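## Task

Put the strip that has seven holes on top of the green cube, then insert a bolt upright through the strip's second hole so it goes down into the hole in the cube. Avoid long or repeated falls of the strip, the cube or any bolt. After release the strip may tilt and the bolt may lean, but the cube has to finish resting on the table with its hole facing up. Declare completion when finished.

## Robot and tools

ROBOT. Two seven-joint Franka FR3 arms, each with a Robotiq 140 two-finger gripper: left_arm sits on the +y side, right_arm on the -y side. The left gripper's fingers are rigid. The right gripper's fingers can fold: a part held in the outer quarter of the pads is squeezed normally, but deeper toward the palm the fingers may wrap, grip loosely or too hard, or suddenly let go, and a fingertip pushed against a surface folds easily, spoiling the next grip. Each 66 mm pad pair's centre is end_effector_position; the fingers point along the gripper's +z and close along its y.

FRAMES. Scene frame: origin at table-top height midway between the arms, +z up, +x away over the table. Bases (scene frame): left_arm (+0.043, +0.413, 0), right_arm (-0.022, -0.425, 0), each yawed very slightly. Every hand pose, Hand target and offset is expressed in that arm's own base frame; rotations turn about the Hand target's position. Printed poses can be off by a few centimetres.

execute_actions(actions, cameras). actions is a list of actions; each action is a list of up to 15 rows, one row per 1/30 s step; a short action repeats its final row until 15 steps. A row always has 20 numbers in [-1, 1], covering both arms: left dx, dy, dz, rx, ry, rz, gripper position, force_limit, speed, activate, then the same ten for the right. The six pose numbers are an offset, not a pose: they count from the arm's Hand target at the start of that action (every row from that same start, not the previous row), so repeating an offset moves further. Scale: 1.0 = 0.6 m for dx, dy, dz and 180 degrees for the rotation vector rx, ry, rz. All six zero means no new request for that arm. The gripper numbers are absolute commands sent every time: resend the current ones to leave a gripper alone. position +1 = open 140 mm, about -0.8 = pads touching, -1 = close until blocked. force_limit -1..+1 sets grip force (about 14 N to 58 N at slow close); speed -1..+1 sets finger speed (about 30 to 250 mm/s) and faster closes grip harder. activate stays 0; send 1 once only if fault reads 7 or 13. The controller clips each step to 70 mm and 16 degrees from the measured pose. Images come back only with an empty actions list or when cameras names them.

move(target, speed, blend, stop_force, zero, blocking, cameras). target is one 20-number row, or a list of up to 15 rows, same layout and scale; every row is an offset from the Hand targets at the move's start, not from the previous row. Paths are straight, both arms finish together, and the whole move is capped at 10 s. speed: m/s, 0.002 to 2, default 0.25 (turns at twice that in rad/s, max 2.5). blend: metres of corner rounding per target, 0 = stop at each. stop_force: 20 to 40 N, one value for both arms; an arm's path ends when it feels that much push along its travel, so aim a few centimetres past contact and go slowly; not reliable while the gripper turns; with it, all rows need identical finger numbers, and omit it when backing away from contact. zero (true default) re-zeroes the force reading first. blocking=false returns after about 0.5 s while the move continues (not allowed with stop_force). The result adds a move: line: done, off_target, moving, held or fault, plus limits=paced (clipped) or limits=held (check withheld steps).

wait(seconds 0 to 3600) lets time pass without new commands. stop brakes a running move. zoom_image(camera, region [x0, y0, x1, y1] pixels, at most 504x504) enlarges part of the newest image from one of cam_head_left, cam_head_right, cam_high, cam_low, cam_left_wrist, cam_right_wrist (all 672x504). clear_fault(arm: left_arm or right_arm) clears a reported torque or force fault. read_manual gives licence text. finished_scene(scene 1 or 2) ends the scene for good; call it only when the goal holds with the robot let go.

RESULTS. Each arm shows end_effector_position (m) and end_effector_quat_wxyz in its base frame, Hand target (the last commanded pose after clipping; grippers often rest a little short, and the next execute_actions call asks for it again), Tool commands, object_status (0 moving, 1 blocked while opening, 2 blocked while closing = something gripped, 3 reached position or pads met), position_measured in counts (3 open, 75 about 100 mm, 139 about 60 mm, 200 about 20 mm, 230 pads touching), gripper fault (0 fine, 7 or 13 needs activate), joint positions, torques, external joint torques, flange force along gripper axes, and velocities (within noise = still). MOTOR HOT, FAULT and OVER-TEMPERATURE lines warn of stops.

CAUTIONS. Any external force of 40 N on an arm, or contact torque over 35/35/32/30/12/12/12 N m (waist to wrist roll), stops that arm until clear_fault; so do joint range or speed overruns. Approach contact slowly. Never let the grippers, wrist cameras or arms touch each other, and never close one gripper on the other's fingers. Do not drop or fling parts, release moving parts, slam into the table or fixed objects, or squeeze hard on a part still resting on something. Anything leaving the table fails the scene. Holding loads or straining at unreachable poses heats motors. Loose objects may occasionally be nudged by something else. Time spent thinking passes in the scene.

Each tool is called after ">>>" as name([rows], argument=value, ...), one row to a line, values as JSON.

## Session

>>> execute_actions(actions=[])

Scene clock: 0.00 s.
left_arm: end_effector_position=(+0.4423, -0.2337, +0.1694) position_measured=3 object_status=3 fault=0 end_effector_quat_wxyz=(+0.434, +0.854, +0.278, -0.068) | right_arm: end_effector_position=(+0.8205, +0.3988, +0.2774) position_measured=3 object_status=3 fault=0 end_effector_quat_wxyz=(-0.002, +0.775, +0.464, +0.429)
Joint positions: left_arm=[-0.169 -0.139 0.078 -2.603 -1.269 2.224 -1.335] | right_arm=[0.198 0.606 0.286 -1.557 -0.146 3.023 -2.155]
Joint velocities: within noise
Joint torques (N m): no reading
External joint torques (N m): no reading
Flange force (N): no reading
Hand target: left_arm +0.4423, -0.2337, +0.1694; +0.434, +0.854, +0.278, -0.068 | right_arm +0.8205, +0.3988, +0.2775; -0.002, +0.775, +0.464, +0.429
Tool commands: left_gripper/position=+1.0 left_gripper/force_limit=+1.0 left_gripper/speed=+1.0 left_gripper/activate=+0.0 right_gripper/position=+1.0 right_gripper/force_limit=+1.0 right_gripper/speed=+1.0 right_gripper/activate=+0.0

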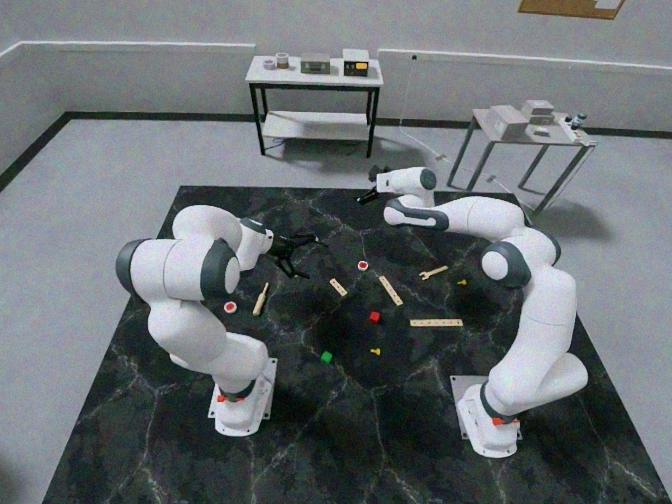

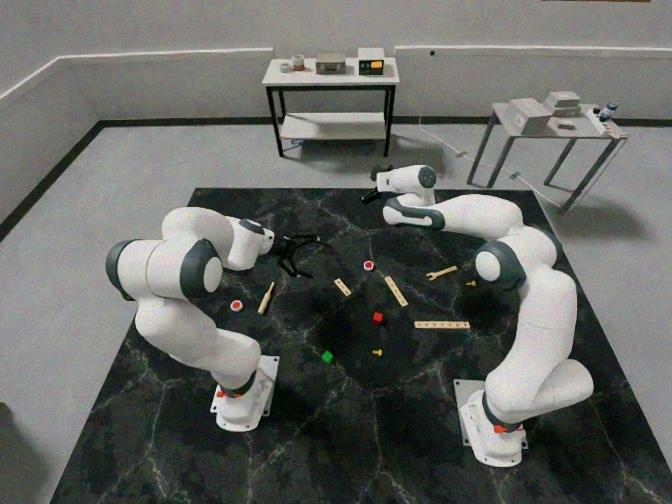

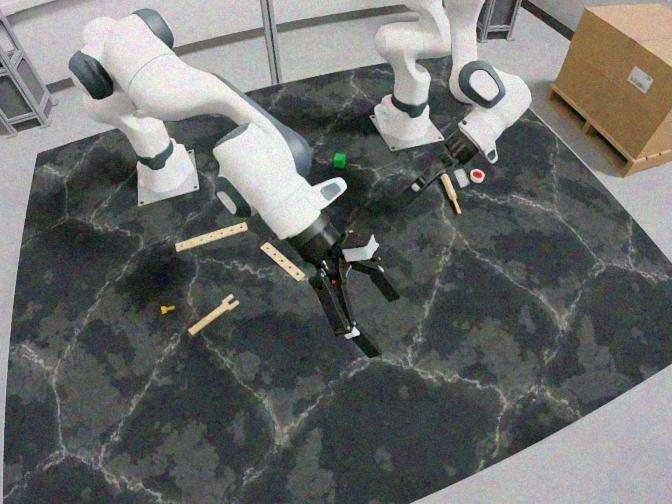

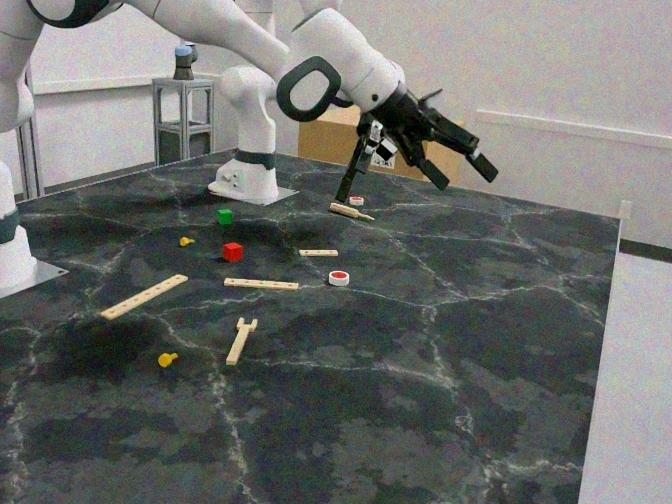

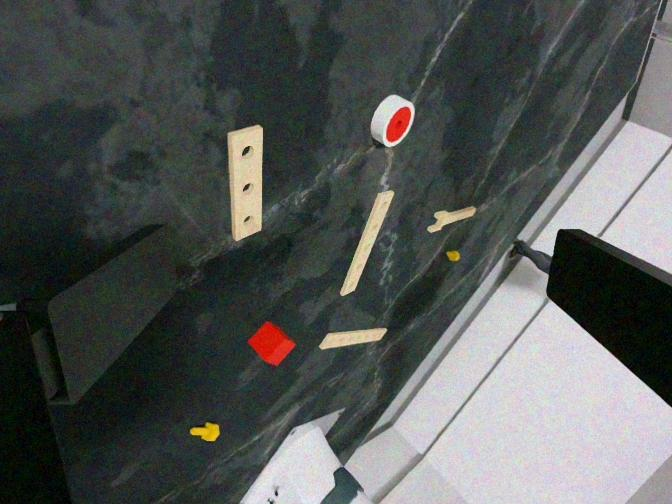

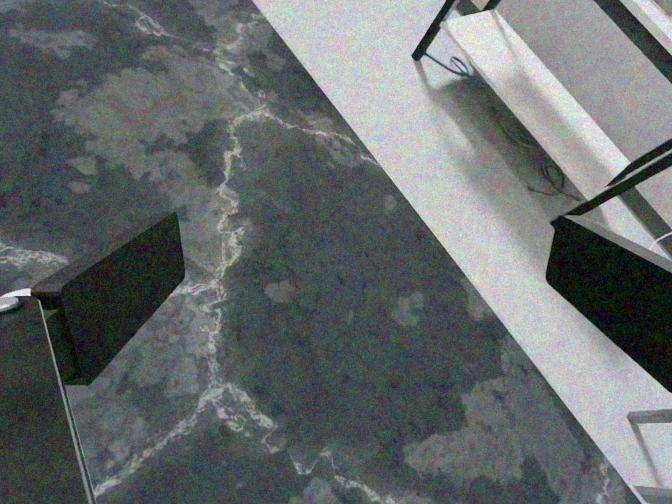

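>>> zoom_image(camera="cam_head_left", region=[300, 300, 480, 380])

>>> zoom_image(camera="cam_high", region=[315, 140, 365, 180])

>>> zoom_image(camera="cam_low", region=[170, 200, 260, 270])

>>> zoom_image(camera="cam_head_right", region=[300, 300, 400, 380])

Scaled by 2.800 from the camera's image (finer frame: 960x720).

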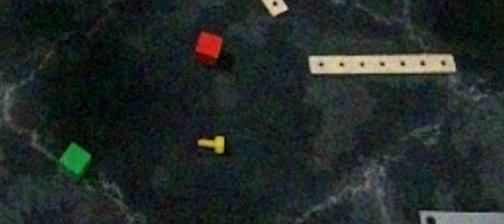

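Scaled by 10.080 from the camera's image (finer frame: 960x720).

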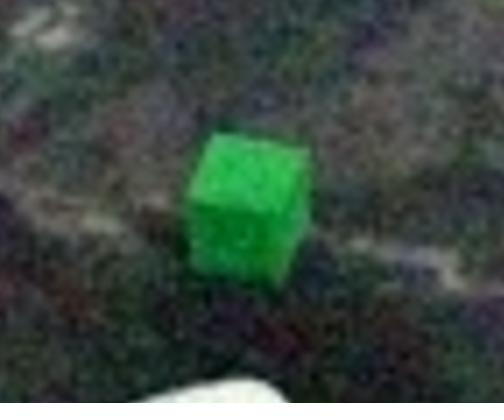

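Scaled by 5.600 from the camera's image (finer frame: 960x720).

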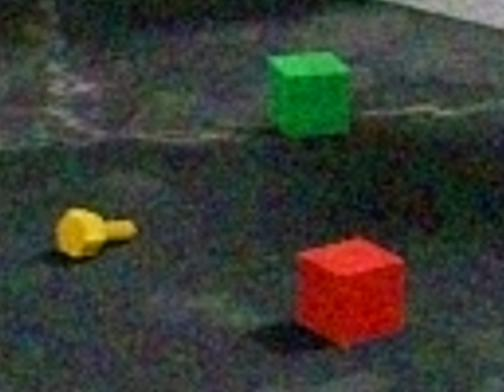

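Scaled by 5.040 from the camera's image (finer frame: 960x720).

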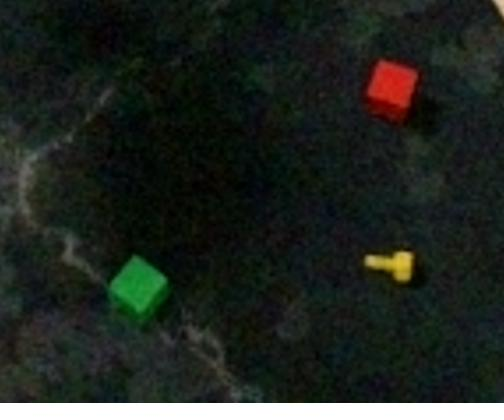

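>>> move(target=[-0.487,-0.26,0.134,0.2395,-0.2307,-0.5434,0.0,-0.5,0,0,-0.70,-0.298,0,-0.0752,0.2757,-0.1648,0.0,-0.5,0,0], speed=0.25, cameras=["all"])

Scene clock: 89.13 s.
left_arm: end_effector_position=(+0.1502, -0.3907, +0.2501) position_measured=129 object_status=3 fault=0 end_effector_quat_wxyz=(+0.002, +0.821, -0.571, +0.001) | right_arm: end_effector_position=(+0.4015, +0.2204, +0.2772) position_measured=129 object_status=3 fault=0 end_effector_quat_wxyz=(+0.001, +0.964, +0.264, +0.001)
Joint positions: left_arm=[-0.517 -0.52 -0.608 -2.416 -0.316 1.963 -1.292] | right_arm=[0.285 -0.318 0.197 -2.256 0.064 1.945 -1.656]
Joint velocities: left_arm=[within noise] | right_arm=[0.001 0.001 0 -0.001 0.002 -0.002 0.005]
Joint torques (N m): left_arm=[0.33 -9.58 6.59 25.2 0.89 2.35 0.37] | right_arm=[0.2 -22.14 -1.32 24.76 1.19 2.59 0.3]
External joint torques (N m): left_arm=[0.43 0.94 -0.84 1.72 0.12 -0.29 0.36] | right_arm=[0.12 -1.36 0.75 0.1 0.37 -0.04 0.3]
Flange force (N): left_arm=[9.0 -0.5 -2.8] | right_arm=[-3.7 -2.0 -0.9]
Hand target: left_arm +0.1501, -0.3897, +0.2498; +0.000, +0.819, -0.574, +0.000 | right_arm +0.4005, +0.2200, +0.2775; +0.000, +0.966, +0.259, +0.000
Off the commanded pose: left_arm 0.001 m, 1 deg | right_arm 0.001 m, 1 deg.
move: done

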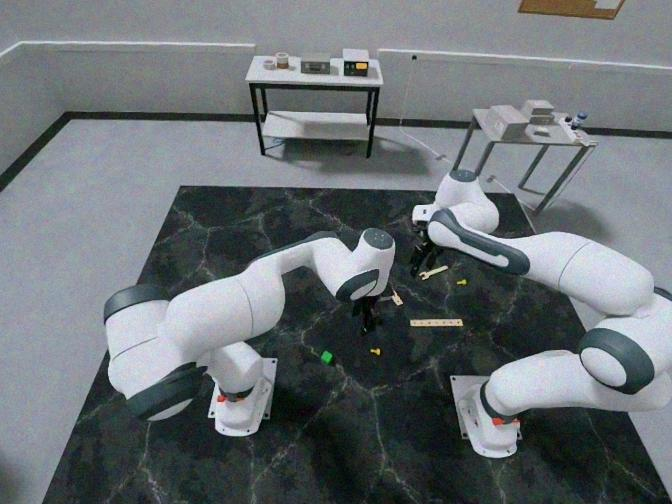

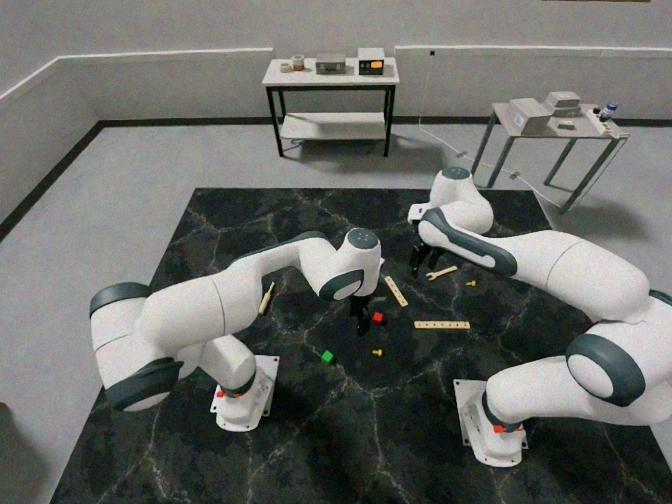

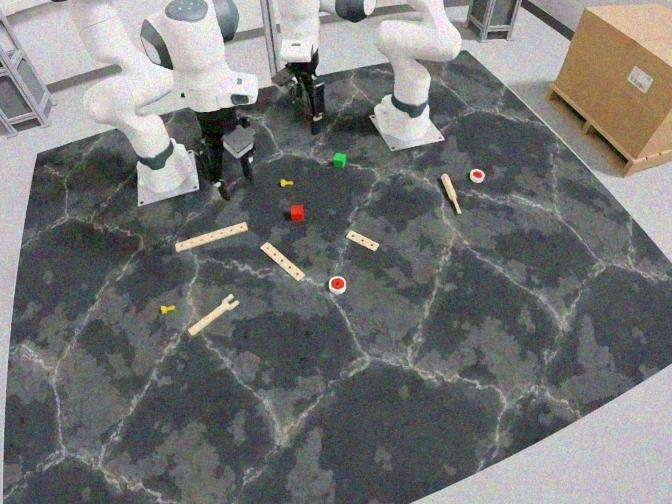

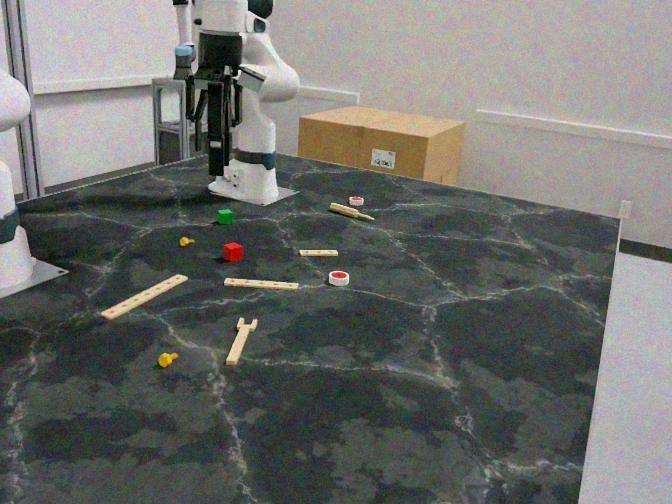

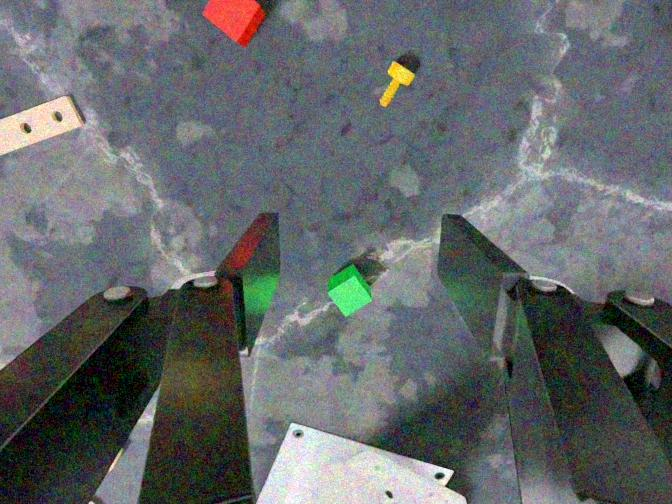

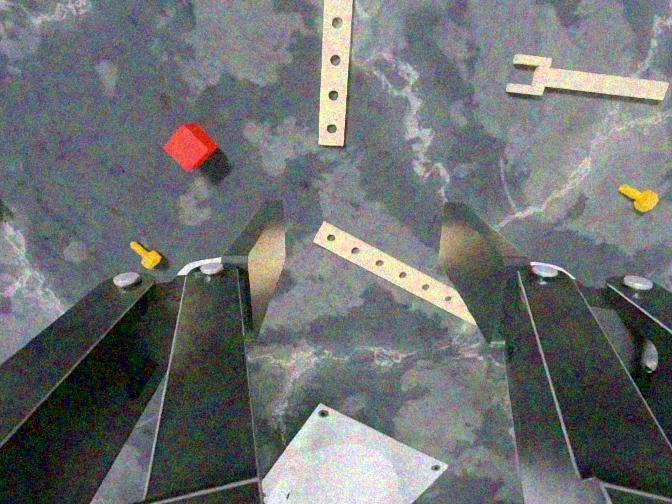

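>>> zoom_image(camera="cam_left_wrist", region=[320, 250, 380, 330])

>>> zoom_image(camera="cam_right_wrist", region=[120, 100, 240, 280])

>>> zoom_image(camera="cam_high", region=[275, 145, 355, 225])

Scaled by 6.300 from the camera's image (finer frame: 960x720).

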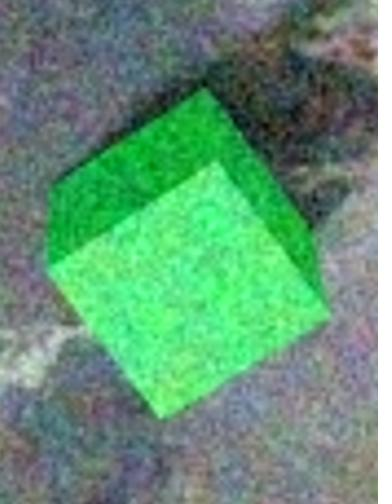

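Scaled by 2.800 from the camera's image (finer frame: 960x720).

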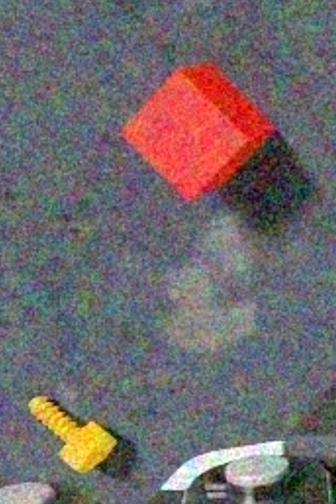

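Scaled by 6.300 from the camera's image (finer frame: 960x720).

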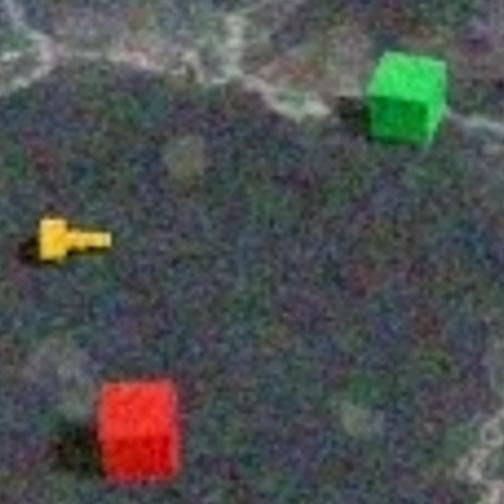

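>>> zoom_image(camera="cam_head_left", region=[312, 342, 342, 372])

>>> zoom_image(camera="cam_head_right", region=[312, 342, 342, 372])

>>> zoom_image(camera="cam_high", region=[325, 145, 355, 175])

Scaled by 16.800 from the camera's image (finer frame: 960x720).

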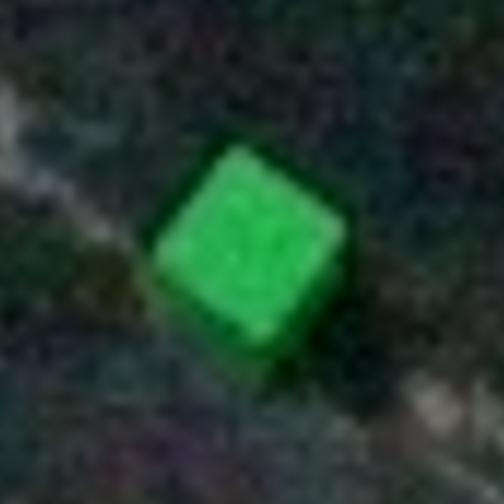

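Scaled by 16.800 from the camera's image (finer frame: 960x720).

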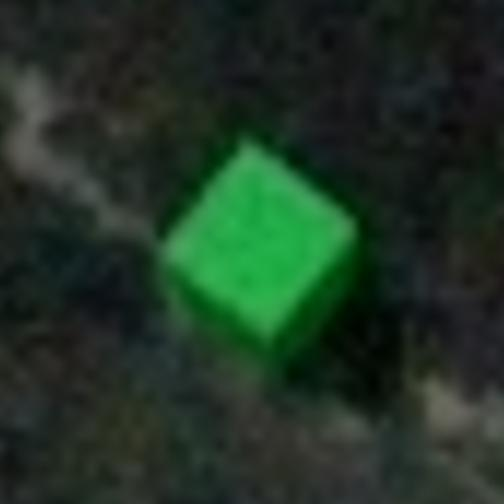

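Scaled by 16.800 from the camera's image (finer frame: 960x720).

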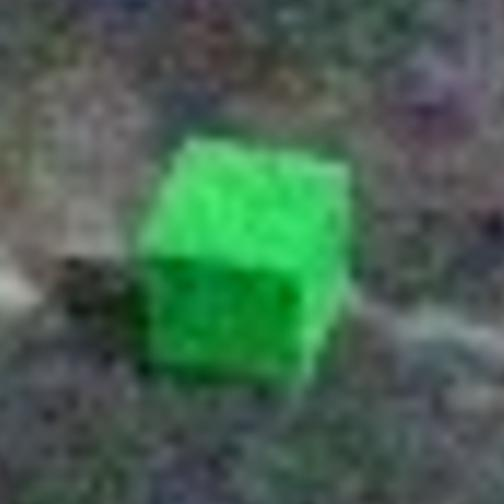

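>>> move(target=[-0.052,0.113,-0.117,0,0,0.187,0.0,-0.5,0,0,-0.0325,0.32,-0.1625,0,0,-0.248,0.0,-0.5,0,0], speed=0.25, cameras=["cam_left_wrist","cam_right_wrist"])

Scene clock: 176.17 s.
left_arm: end_effector_position=(+0.1196, -0.3222, +0.1798) position_measured=129 object_status=3 fault=0 end_effector_quat_wxyz=(-0.001, +0.949, -0.316, +0.001) | right_arm: end_effector_position=(+0.3813, +0.4122, +0.1805) position_measured=129 object_status=3 fault=0 end_effector_quat_wxyz=(-0.002, +0.992, -0.124, +0.000)
Joint positions: left_arm=[-0.427 -0.809 -0.759 -2.719 -0.577 1.999 -1.67] | right_arm=[0.339 0.088 0.494 -2.077 -0.048 2.157 -0.463]
Joint velocities: left_arm=[within noise] | right_arm=[0 -0.001 0.001 0.001 0 0 0.007]
Joint torques (N m): left_arm=[0.38 -1.46 10.33 21.79 0.52 2.6 -0.09] | right_arm=[1.07 -30.16 2.06 24.51 0.31 2.52 0.26]
External joint torques (N m): left_arm=[0.41 -0.25 -0.38 1.08 -0.28 -0.02 -0.09] | right_arm=[0.99 0.15 0.58 0.86 -0.33 -0.09 0.26]
Flange force (N): left_arm=[2.5 2.4 -1.2] | right_arm=[0.7 -5.4 -0.6]
Hand target: left_arm +0.1189, -0.3219, +0.1796; +0.000, +0.950, -0.313, +0.000 | right_arm +0.3810, +0.4120, +0.1800; +0.000, +0.992, -0.127, +0.000
Off the commanded pose: left_arm 0.001 m, 0 deg | right_arm 0.001 m, 0 deg.
move: done

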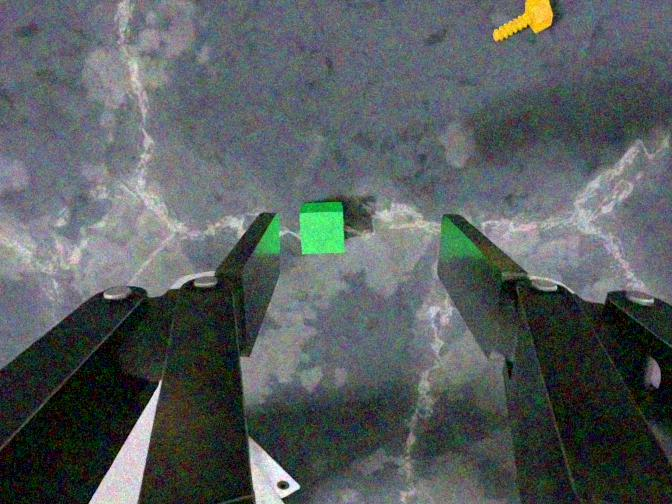

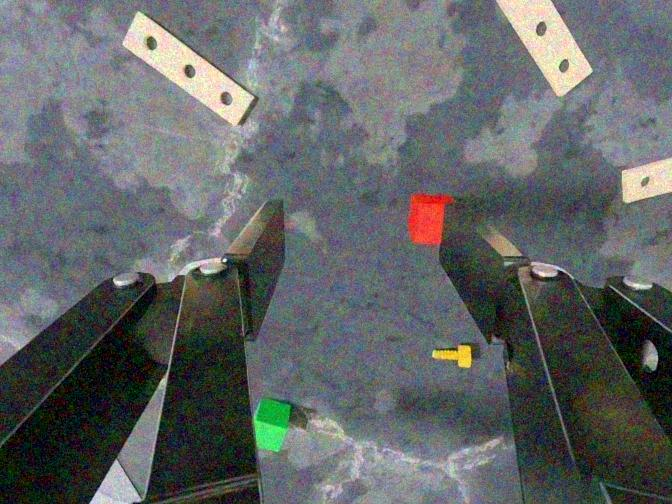

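>>> move(target=[0.0018,0.0365,-0.1327,0,0,0.003,0.0,-0.5,0,0,-0.0283,-0.0867,-0.1333,0,0,0,0.0,-0.5,0,0], speed=0.2, cameras=["cam_left_wrist","cam_right_wrist"])

Scene clock: 196.37 s.
left_arm: end_effector_position=(+0.1196, -0.2992, +0.1003) position_measured=129 object_status=3 fault=0 end_effector_quat_wxyz=(-0.002, +0.952, -0.307, +0.000) | right_arm: end_effector_position=(+0.3629, +0.3604, +0.0996) position_measured=129 object_status=3 fault=0 end_effector_quat_wxyz=(+0.001, +0.992, -0.130, -0.001)
Joint positions: left_arm=[-0.434 -0.716 -0.868 -2.879 -0.688 2.235 -1.637] | right_arm=[0.311 0.07 0.471 -2.329 -0.047 2.389 -0.495]
Joint velocities: left_arm=[0 -0.001 0.001 -0.001 -0.002 0.005 0.002] | right_arm=[0 0 0 -0.001 0 0.002 -0.004]
Joint torques (N m): left_arm=[0.4 -1.24 9.12 19.55 0.53 2.86 0.33] | right_arm=[0.31 -28.71 1.59 21.27 0.51 2.88 -0.37]
External joint torques (N m): left_arm=[0.43 0.81 -0.12 1.29 -0.16 0.25 0.33] | right_arm=[0.3 -0.7 0.57 -0.15 -0.01 0.29 -0.37]
Flange force (N): left_arm=[7.8 2.7 2.9] | right_arm=[-1.7 2.9 -1.0]
Hand target: left_arm +0.1200, -0.3000, +0.1000; +0.000, +0.951, -0.308, +0.000 | right_arm +0.3641, +0.3600, +0.1000; +0.000, +0.992, -0.127, +0.000
Off the commanded pose: left_arm 0.001 m, 0 deg | right_arm 0.001 m, 0 deg.
move: done

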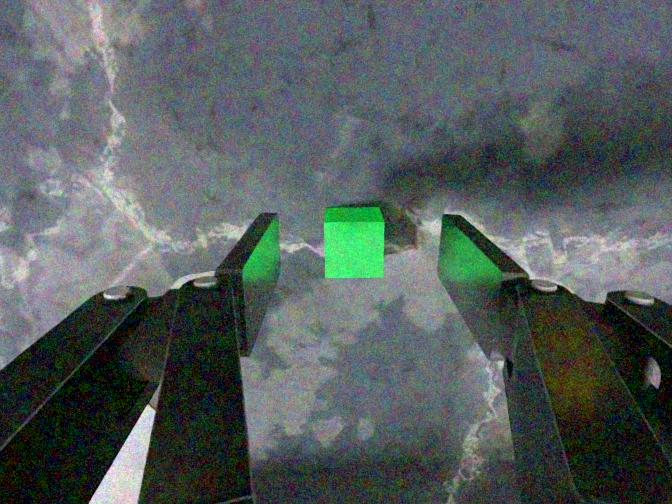

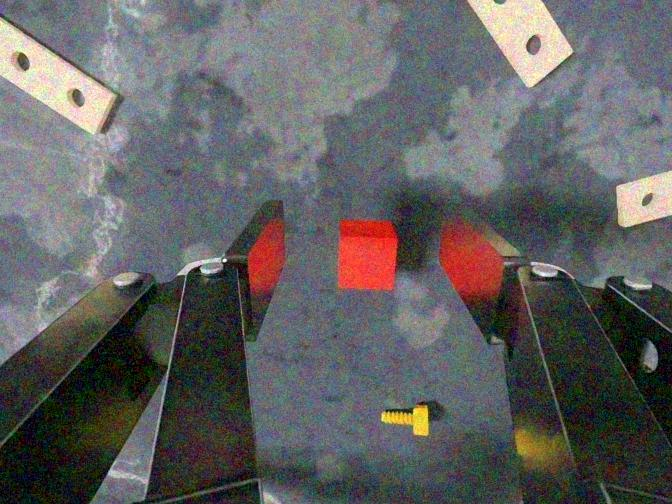

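>>> move(target=[-0.004,0.003,-0.0933,0,0,0,0.0,-0.5,0,0,-0.0078,-0.01,-0.0967,0,0,0,0.0,-0.5,0,0], speed=0.08, cameras=["cam_left_wrist","cam_right_wrist"])

Scene clock: 208.20 s.
left_arm: end_effector_position=(+0.1168, -0.2970, +0.0439) position_measured=129 object_status=3 fault=0 end_effector_quat_wxyz=(-0.002, +0.952, -0.307, -0.001) | right_arm: end_effector_position=(+0.3593, +0.3534, +0.0424) position_measured=129 object_status=3 fault=0 end_effector_quat_wxyz=(+0.000, +0.992, -0.125, +0.000)
Joint positions: left_arm=[-0.374 -0.522 -1.009 -2.924 -0.754 2.477 -1.625] | right_arm=[0.326 0.178 0.442 -2.382 -0.133 2.538 -0.449]
Joint velocities: left_arm=[0.001 0.001 0 0 0 0.004 0] | right_arm=[0 0 0 0 0 0.002 0.006]
Joint torques (N m): left_arm=[0.41 -2.92 6.98 16.94 0.37 2.95 0.33] | right_arm=[1.12 -29.92 2.86 19.59 0.07 2.89 0.2]
External joint torques (N m): left_arm=[0.52 0.98 -0.47 1.26 -0.17 0.34 0.33] | right_arm=[1.09 -0.07 0.43 0.3 -0.36 0.31 0.2]
Flange force (N): left_arm=[8.9 3.6 8.2] | right_arm=[-1.0 -2.6 1.8]
Hand target: left_arm +0.1176, -0.2982, +0.0440; +0.000, +0.951, -0.308, +0.000 | right_arm +0.3594, +0.3540, +0.0420; +0.000, +0.992, -0.127, +0.000
Off the commanded pose: left_arm 0.001 m, 0 deg | right_arm 0.001 m, 0 deg.
move: done

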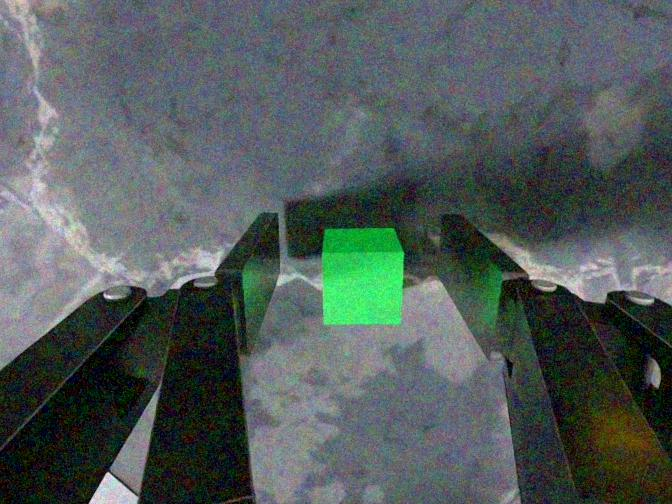

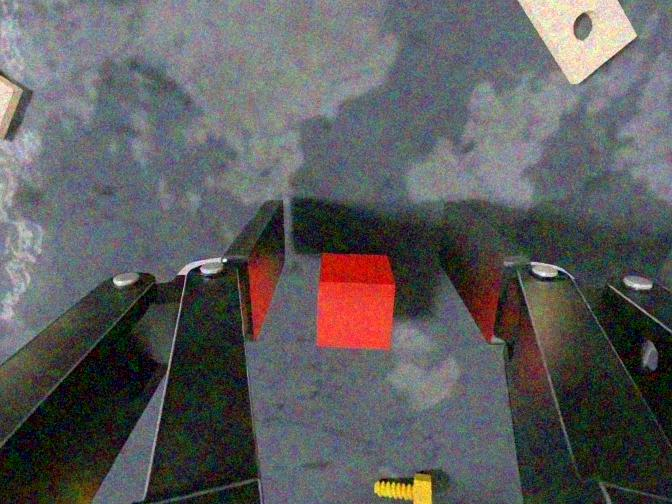

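>>> move(target=[0,0,0,0,0,0,-1,-0.5,-1,0,0,0,0,0,0,0,-1,-0.5,-1,0], speed=0.05)

>>> wait(seconds=0.5)

Scene clock: 215.67 s.
left_arm: end_effector_position=(+0.1171, -0.2973, +0.0439) position_measured=185 object_status=2 fault=0 end_effector_quat_wxyz=(-0.001, +0.952, -0.307, -0.001) | right_arm: end_effector_position=(+0.3594, +0.3534, +0.0424) position_measured=231 object_status=0 fault=0 end_effector_quat_wxyz=(+0.000, +0.992, -0.125, +0.000)
Joint positions: left_arm=[-0.374 -0.521 -1.009 -2.924 -0.754 2.478 -1.625] | right_arm=[0.326 0.178 0.442 -2.382 -0.133 2.538 -0.448]
Joint torques (N m): left_arm=[0.34 -2.93 7.29 16.67 0.37 2.84 0.3] | right_arm=[1.14 -29.92 2.81 19.57 0.09 2.91 0.26]
External joint torques (N m): left_arm=[0.41 0.99 -0.18 1.03 -0.17 0.23 0.3] | right_arm=[1.06 -0.12 0.33 0.31 -0.34 0.33 0.26]
Flange force (N): left_arm=[7.4 2.6 6.6] | right_arm=[-1.1 -2.5 1.7]
Hand target: left_arm +0.1176, -0.2982, +0.0440; +0.000, +0.951, -0.308, +0.000 | right_arm +0.3594, +0.3540, +0.0420; +0.000, +0.992, -0.127, +0.000
Off the commanded pose: left_arm 0.001 m, 0 deg | right_arm 0.001 m, 0 deg.
move: done

Scene clock: 216.17 s.
left_arm: end_effector_position=(+0.1171, -0.2973, +0.0439) position_measured=185 object_status=2 fault=0 end_effector_quat_wxyz=(-0.001, +0.952, -0.307, -0.001) | right_arm: end_effector_position=(+0.3594, +0.3534, +0.0424) position_measured=231 object_status=3 fault=0 end_effector_quat_wxyz=(+0.000, +0.992, -0.125, +0.000)
Joint positions: left_arm=[-0.374 -0.521 -1.009 -2.924 -0.754 2.478 -1.625] | right_arm=[0.326 0.178 0.442 -2.382 -0.133 2.538 -0.448]
Joint torques (N m): left_arm=[0.38 -2.96 7.29 16.67 0.37 2.84 0.3] | right_arm=[1.14 -29.9 2.78 19.61 0.08 2.9 0.22]
External joint torques (N m): left_arm=[0.44 0.97 -0.19 1.03 -0.17 0.22 0.3] | right_arm=[1.05 -0.12 0.31 0.31 -0.35 0.31 0.22]
Flange force (N): left_arm=[7.4 2.6 6.6] | right_arm=[-1.0 -2.5 1.7]
Hand target: left_arm +0.1176, -0.2982, +0.0440; +0.000, +0.951, -0.308, +0.000 | right_arm +0.3594, +0.3540, +0.0420; +0.000, +0.992, -0.127, +0.000
Tool commands: left_gripper/position=-1.0 left_gripper/force_limit=-0.5 left_gripper/speed=-1.0 left_gripper/activate=+0.0 right_gripper/position=-1.0 right_gripper/force_limit=-0.5 right_gripper/speed=-1.0 right_gripper/activate=+0.0
Off the commanded pose: left_arm 0.001 m, 0 deg | right_arm 0.001 m, 0 deg.
wait: 0.50 s; at rest by 0.17 s

>>> execute_actions(actions=[], cameras=["cam_right_wrist"])

Scene clock: 218.00 s.
left_arm: end_effector_position=(+0.1171, -0.2973, +0.0439) position_measured=185 object_status=2 fault=0 end_effector_quat_wxyz=(-0.001, +0.952, -0.307, -0.001) | right_arm: end_effector_position=(+0.3594, +0.3534, +0.0424) position_measured=231 object_status=3 fault=0 end_effector_quat_wxyz=(+0.000, +0.992, -0.125, +0.000)
Joint positions: left_arm=[-0.374 -0.521 -1.009 -2.924 -0.754 2.478 -1.625] | right_arm=[0.326 0.178 0.442 -2.382 -0.133 2.538 -0.448]
Joint velocities: within noise
Joint torques (N m): left_arm=[0.39 -2.93 7.31 16.7 0.37 2.84 0.27] | right_arm=[1.13 -29.95 2.81 19.57 0.08 2.92 0.25]
External joint torques (N m): left_arm=[0.49 1.02 -0.16 1.02 -0.16 0.22 0.27] | right_arm=[1.03 -0.08 0.32 0.22 -0.35 0.32 0.25]
Flange force (N): left_arm=[7.7 2.7 6.9] | right_arm=[-1.1 -2.3 1.9]
Hand target: left_arm +0.1176, -0.2982, +0.0440; +0.000, +0.951, -0.308, +0.000 | right_arm +0.3594, +0.3540, +0.0420; +0.000, +0.992, -0.127, +0.000
Tool commands: left_gripper/position=-1.0 left_gripper/force_limit=-0.5 left_gripper/speed=-1.0 left_gripper/activate=+0.0 right_gripper/position=-1.0 right_gripper/force_limit=-0.5 right_gripper/speed=-1.0 right_gripper/activate=+0.0
Off the commanded pose: left_arm 0.001 m, 0 deg | right_arm 0.001 m, 0 deg.
Images, in order (width x height): cam_right_wrist 672x504.

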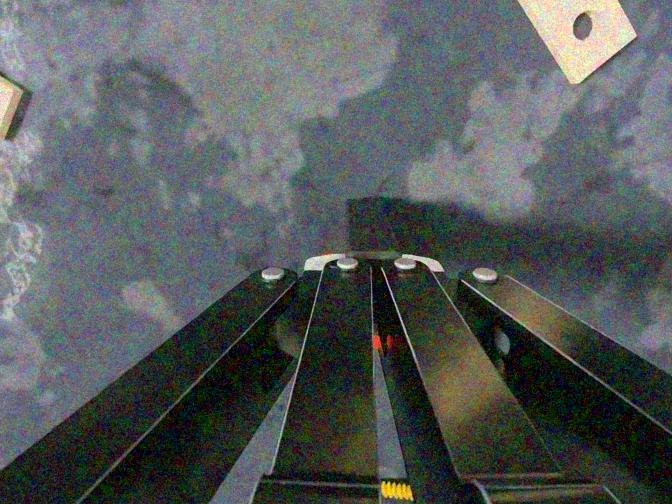

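>>> move(target=[0,0,0,0,0,0,-1,-0.5,-1,0,0,0,0,0,0,0,0,-0.5,-0.5,0], speed=0.05, cameras=["cam_right_wrist"])

Scene clock: 223.63 s.
left_arm: end_effector_position=(+0.1171, -0.2973, +0.0439) position_measured=185 object_status=2 fault=0 end_effector_quat_wxyz=(-0.001, +0.952, -0.307, -0.001) | right_arm: end_effector_position=(+0.3594, +0.3534, +0.0424) position_measured=129 object_status=0 fault=0 end_effector_quat_wxyz=(+0.000, +0.992, -0.125, +0.000)
Joint positions: left_arm=[-0.374 -0.521 -1.009 -2.924 -0.754 2.478 -1.625] | right_arm=[0.326 0.178 0.442 -2.382 -0.133 2.538 -0.448]
Joint torques (N m): left_arm=[0.37 -2.96 7.27 16.67 0.37 2.84 0.31] | right_arm=[1.16 -29.92 2.82 19.6 0.09 2.9 0.26]
External joint torques (N m): left_arm=[0.42 0.98 -0.22 1 -0.17 0.22 0.31] | right_arm=[1.12 -0.1 0.39 0.29 -0.34 0.31 0.26]
Flange force (N): left_arm=[7.4 2.6 6.7] | right_arm=[-1.2 -2.6 1.8]
Hand target: left_arm +0.1176, -0.2982, +0.0440; +0.000, +0.951, -0.308, +0.000 | right_arm +0.3594, +0.3540, +0.0420; +0.000, +0.992, -0.127, +0.000
Off the commanded pose: left_arm 0.001 m, 0 deg | right_arm 0.001 m, 0 deg.
move: done

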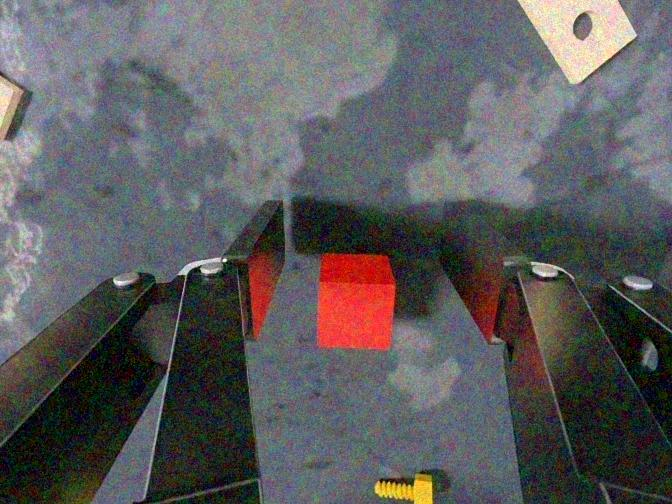

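>>> move([
  [0,0,0,0,0,0,0,-0.5,-1,0,0,0,0,0,0,0,0,-0.5,-0.5,0],
  [-0.0223,0.0167,0,0,0,0,0,-0.5,-1,0,-0.0525,0.0167,0,0,0,0,0,-0.5,-0.5,0],
], speed=0.05, cameras=["cam_right_wrist","cam_left_wrist"])

Scene clock: 237.17 s.
left_arm: end_effector_position=(+0.1052, -0.2889, +0.0441) position_measured=129 object_status=3 fault=0 end_effector_quat_wxyz=(+0.000, +0.950, -0.312, +0.001) | right_arm: end_effector_position=(+0.3280, +0.3629, +0.0412) position_measured=129 object_status=3 fault=0 end_effector_quat_wxyz=(+0.001, +0.992, -0.123, +0.000)
Joint positions: left_arm=[-0.451 -0.564 -0.982 -2.961 -0.784 2.465 -1.628] | right_arm=[0.36 0.145 0.466 -2.431 -0.119 2.555 -0.403]
Joint velocities: left_arm=[within noise] | right_arm=[-0.001 0 0.002 0.001 -0.001 0 0.004]
Joint torques (N m): left_arm=[-0.03 -3.8 7.38 16.38 0.09 2.33 -0.11] | right_arm=[1.12 -29.52 2.87 18.91 0.74 2.89 0.43]
External joint torques (N m): left_arm=[0.02 -0.44 -0.1 0.93 -0.46 -0.29 -0.11] | right_arm=[0.97 -1.25 0.72 -0.18 0.33 0.3 0.43]
Flange force (N): left_arm=[-0.8 1.4 -3.2] | right_arm=[-4.2 2.5 -2.6]
Hand target: left_arm +0.1042, -0.2882, +0.0440; +0.000, +0.951, -0.308, +0.000 | right_arm +0.3279, +0.3640, +0.0420; +0.000, +0.992, -0.127, +0.000
Off the commanded pose: left_arm 0.001 m, 1 deg | right_arm 0.001 m, 1 deg.
move: done
Images, in order (width x height): cam_left_wrist 672x504, cam_right_wrist 672x504.

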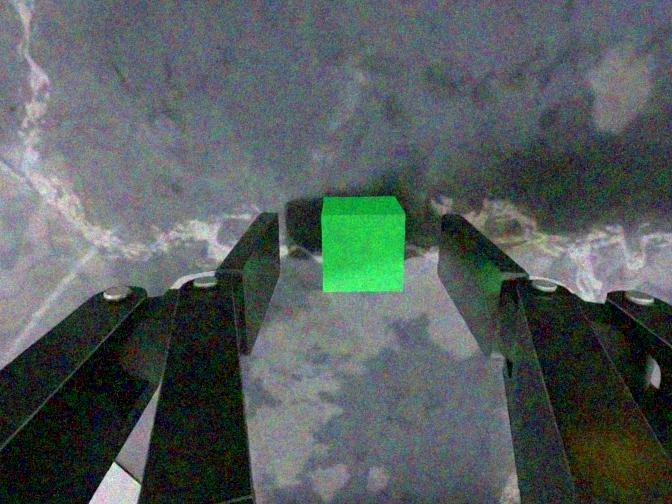

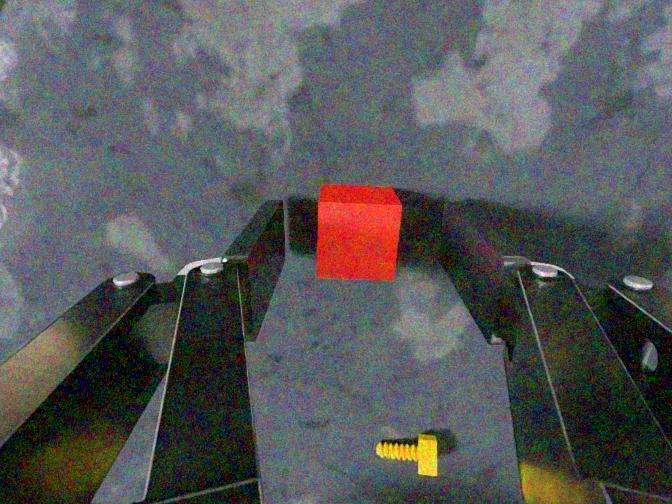

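>>> move(target=[0,0,0,0,0,0,-1,-0.5,-1,0,0,0,0,0,0,0,-1,-0.5,-1,0], speed=0.05)

>>> wait(seconds=0.6)

Scene clock: 242.27 s.
left_arm: end_effector_position=(+0.1052, -0.2891, +0.0443) position_measured=185 object_status=0 fault=0 end_effector_quat_wxyz=(+0.000, +0.950, -0.311, +0.001) | right_arm: end_effector_position=(+0.3281, +0.3630, +0.0413) position_measured=186 object_status=0 fault=0 end_effector_quat_wxyz=(+0.001, +0.992, -0.124, +0.000)
Joint positions: left_arm=[-0.452 -0.564 -0.98 -2.961 -0.784 2.464 -1.629] | right_arm=[0.36 0.145 0.466 -2.431 -0.119 2.555 -0.401]
Joint torques (N m): left_arm=[-0.04 -3.18 7.26 16.36 0.36 2.46 -0.09] | right_arm=[0.75 -29.3 3.09 18.95 0.62 2.88 0.25]
External joint torques (N m): left_arm=[0.02 0.17 -0.21 0.87 -0.2 -0.16 -0.09] | right_arm=[0.68 -0.92 1.01 -0.22 0.2 0.28 0.25]
Flange force (N): left_arm=[2.0 2.3 0.4] | right_arm=[-3.6 2.3 -2.2]
Hand target: left_arm +0.1042, -0.2882, +0.0440; +0.000, +0.951, -0.308, +0.000 | right_arm +0.3279, +0.3640, +0.0420; +0.000, +0.992, -0.127, +0.000
Off the commanded pose: left_arm 0.001 m, 0 deg | right_arm 0.001 m, 0 deg.
move: done

Scene clock: 242.87 s.
left_arm: end_effector_position=(+0.1052, -0.2891, +0.0443) position_measured=185 object_status=2 fault=0 end_effector_quat_wxyz=(+0.000, +0.950, -0.311, +0.001) | right_arm: end_effector_position=(+0.3281, +0.3630, +0.0413) position_measured=186 object_status=2 fault=0 end_effector_quat_wxyz=(+0.001, +0.992, -0.124, +0.000)
Joint positions: left_arm=[-0.452 -0.564 -0.98 -2.961 -0.784 2.464 -1.63] | right_arm=[0.36 0.145 0.466 -2.431 -0.119 2.555 -0.401]
Joint torques (N m): left_arm=[-0.05 -3.19 7.25 16.38 0.34 2.45 -0.11] | right_arm=[0.78 -29.33 3.05 19 0.62 2.88 0.26]
External joint torques (N m): left_arm=[0.04 0.22 -0.2 0.8 -0.21 -0.19 -0.11] | right_arm=[0.67 -1.09 0.94 -0.09 0.2 0.29 0.26]
Flange force (N): left_arm=[2.0 2.3 0.6] | right_arm=[-3.5 2.3 -2.5]
Hand target: left_arm +0.1042, -0.2882, +0.0440; +0.000, +0.951, -0.308, +0.000 | right_arm +0.3279, +0.3640, +0.0420; +0.000, +0.992, -0.127, +0.000
Tool commands: left_gripper/position=-1.0 left_gripper/force_limit=-0.5 left_gripper/speed=-1.0 left_gripper/activate=+0.0 right_gripper/position=-1.0 right_gripper/force_limit=-0.5 right_gripper/speed=-1.0 right_gripper/activate=+0.0
Off the commanded pose: left_arm 0.001 m, 0 deg | right_arm 0.001 m, 0 deg.
wait: 0.60 s; at rest by 0.17 s

>>> move([
  [0.0,0.0,0.09,0,0,0,-1,-0.5,-1,0,0,0,0.04,0,0,0,-1,-0.5,-1,0],
  [0.693,-0.1287,0.09,0,0,0,-1,-0.5,-1,0,0.2143,-0.0563,0.04,0,0,-0.189,-1,-0.5,-1,0],
], speed=[0.08,0.15], blend=[0.02,0], cameras=["all"])

Scene clock: 270.37 s.
left_arm: end_effector_position=(+0.5201, -0.3660, +0.0983) position_measured=185 object_status=2 fault=0 end_effector_quat_wxyz=(+0.002, +0.951, -0.308, +0.001) | right_arm: end_effector_position=(+0.4570, +0.3299, +0.0664) position_measured=186 object_status=2 fault=0 end_effector_quat_wxyz=(-0.001, +0.913, -0.408, +0.001)
Joint positions: left_arm=[-0.009 0.485 -0.67 -1.848 0.364 2.209 -1.787] | right_arm=[0.378 0.261 0.251 -2.165 -0.099 2.419 -0.036]
Joint velocities: left_arm=[within noise] | right_arm=[-0.001 0.001 0.001 0 -0.001 0 0.004]
Joint torques (N m): left_arm=[-0.1 -37.34 -9.38 23.67 0.55 2.4 -0.03] | right_arm=[1.15 -36.41 2.71 21.82 0.48 2.51 0.19]
External joint torques (N m): left_arm=[0.13 2.05 0.03 1.55 -0.17 -0.23 -0.03] | right_arm=[1.06 0.11 0.35 0.73 -0.01 -0.07 0.19]
Flange force (N): left_arm=[12.8 -0.2 1.5] | right_arm=[-1.5 -3.7 0.0]
Hand target: left_arm +0.5200, -0.3655, +0.0980; +0.000, +0.951, -0.308, +0.000 | right_arm +0.4565, +0.3302, +0.0660; +0.000, +0.911, -0.412, +0.000
Off the commanded pose: left_arm 0.001 m, 0 deg | right_arm 0.001 m, 0 deg.
move: done

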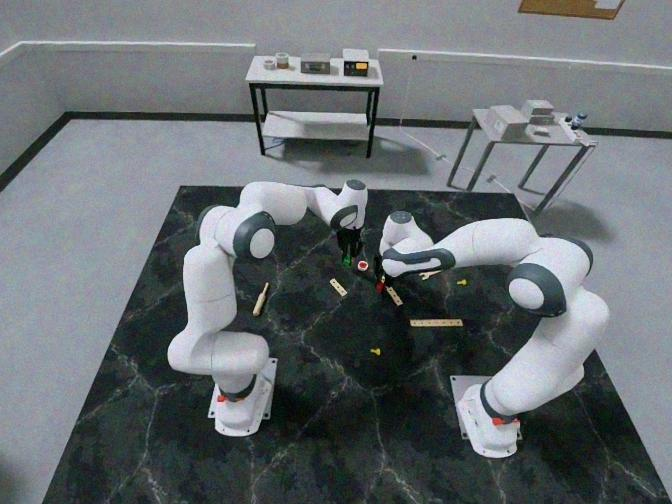

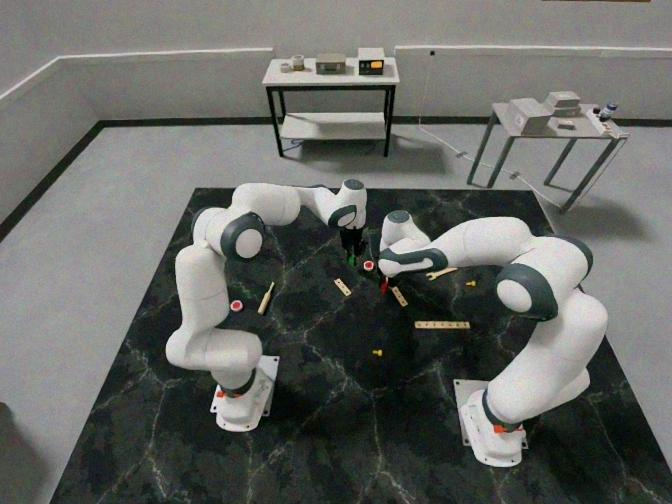

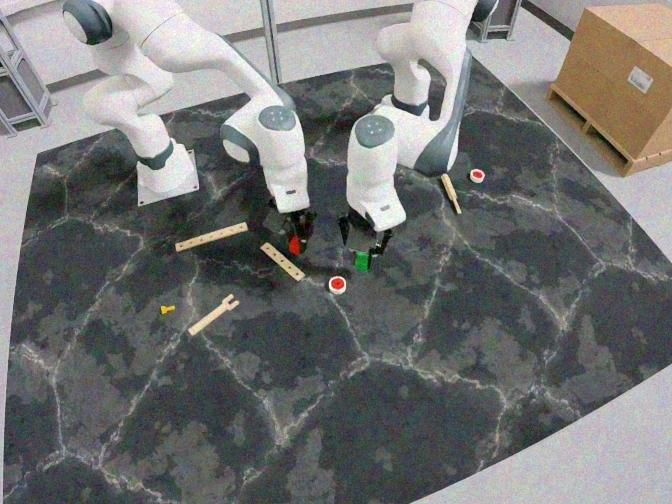

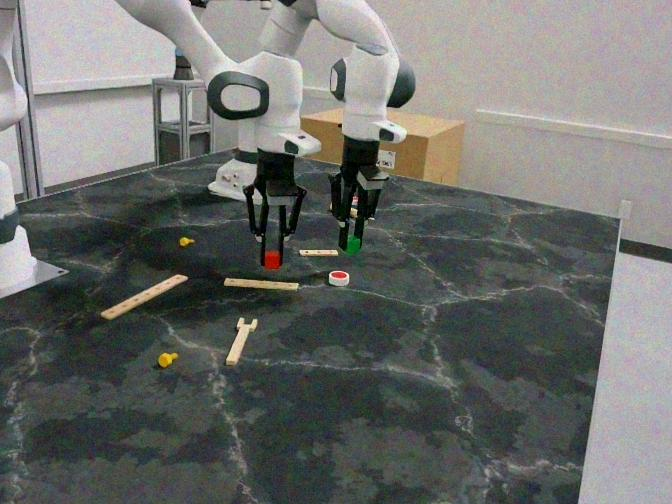

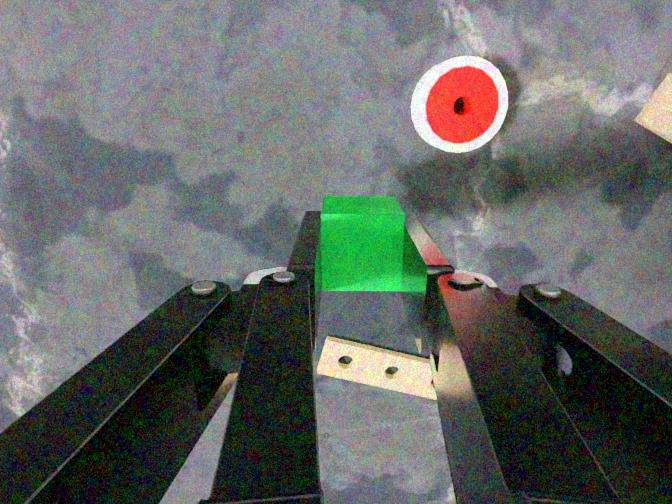

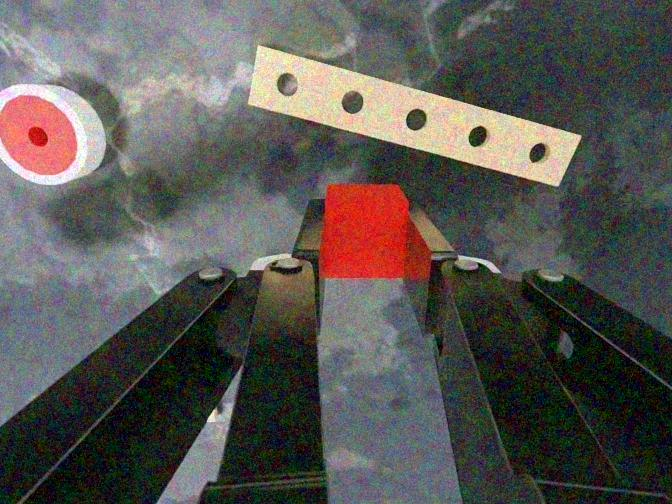

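>>> move([
  [0.0158,0.0495,-0.06,0,0,0,-1,-0.5,-1,0,0,0,-0.025,0,0,0,-1,-0.5,-1,0],
  [0.0158,0.0495,-0.0892,0,0,0,-1,-0.5,-1,0,0,0,-0.0403,0,0,0,-1,-0.5,-1,0],
], speed=[0.1,0.02], blend=[0.0,0])

Scene clock: 306.60 s.
left_arm: end_effector_position=(+0.5329, -0.3376, +0.0517) position_measured=185 object_status=2 fault=0 end_effector_quat_wxyz=(+0.001, +0.951, -0.309, +0.005) | right_arm: end_effector_position=(+0.4566, +0.3299, +0.0426) position_measured=186 object_status=2 fault=0 end_effector_quat_wxyz=(+0.000, +0.912, -0.410, +0.000)
Joint positions: left_arm=[0.004 0.534 -0.617 -1.899 0.413 2.316 -1.771] | right_arm=[0.392 0.308 0.234 -2.17 -0.111 2.466 -0.023]
Joint velocities: left_arm=[-0.001 -0.001 0.001 0 0 0.004 0] | right_arm=[within noise]
Joint torques (N m): left_arm=[-0.23 -33.26 -7.83 19.07 0.63 2.51 -0.06] | right_arm=[1.35 -37.43 2.64 20.36 0.14 2.81 0.25]
External joint torques (N m): left_arm=[0.09 7.16 1.83 -1.93 -0.03 -0.13 -0.06] | right_arm=[1.36 -0.1 0.14 0.03 -0.33 0.25 0.25]
Flange force (N): left_arm=[12.1 -0.7 14.2] | right_arm=[-2.3 -0.5 1.1]
Hand target: left_arm +0.5295, -0.3358, +0.0444; +0.000, +0.951, -0.308, +0.000 | right_arm +0.4565, +0.3302, +0.0418; +0.000, +0.911, -0.412, +0.000
Off the commanded pose: left_arm 0.008 m, 1 deg | right_arm 0.001 m, 0 deg.
move: off_target (left_arm)


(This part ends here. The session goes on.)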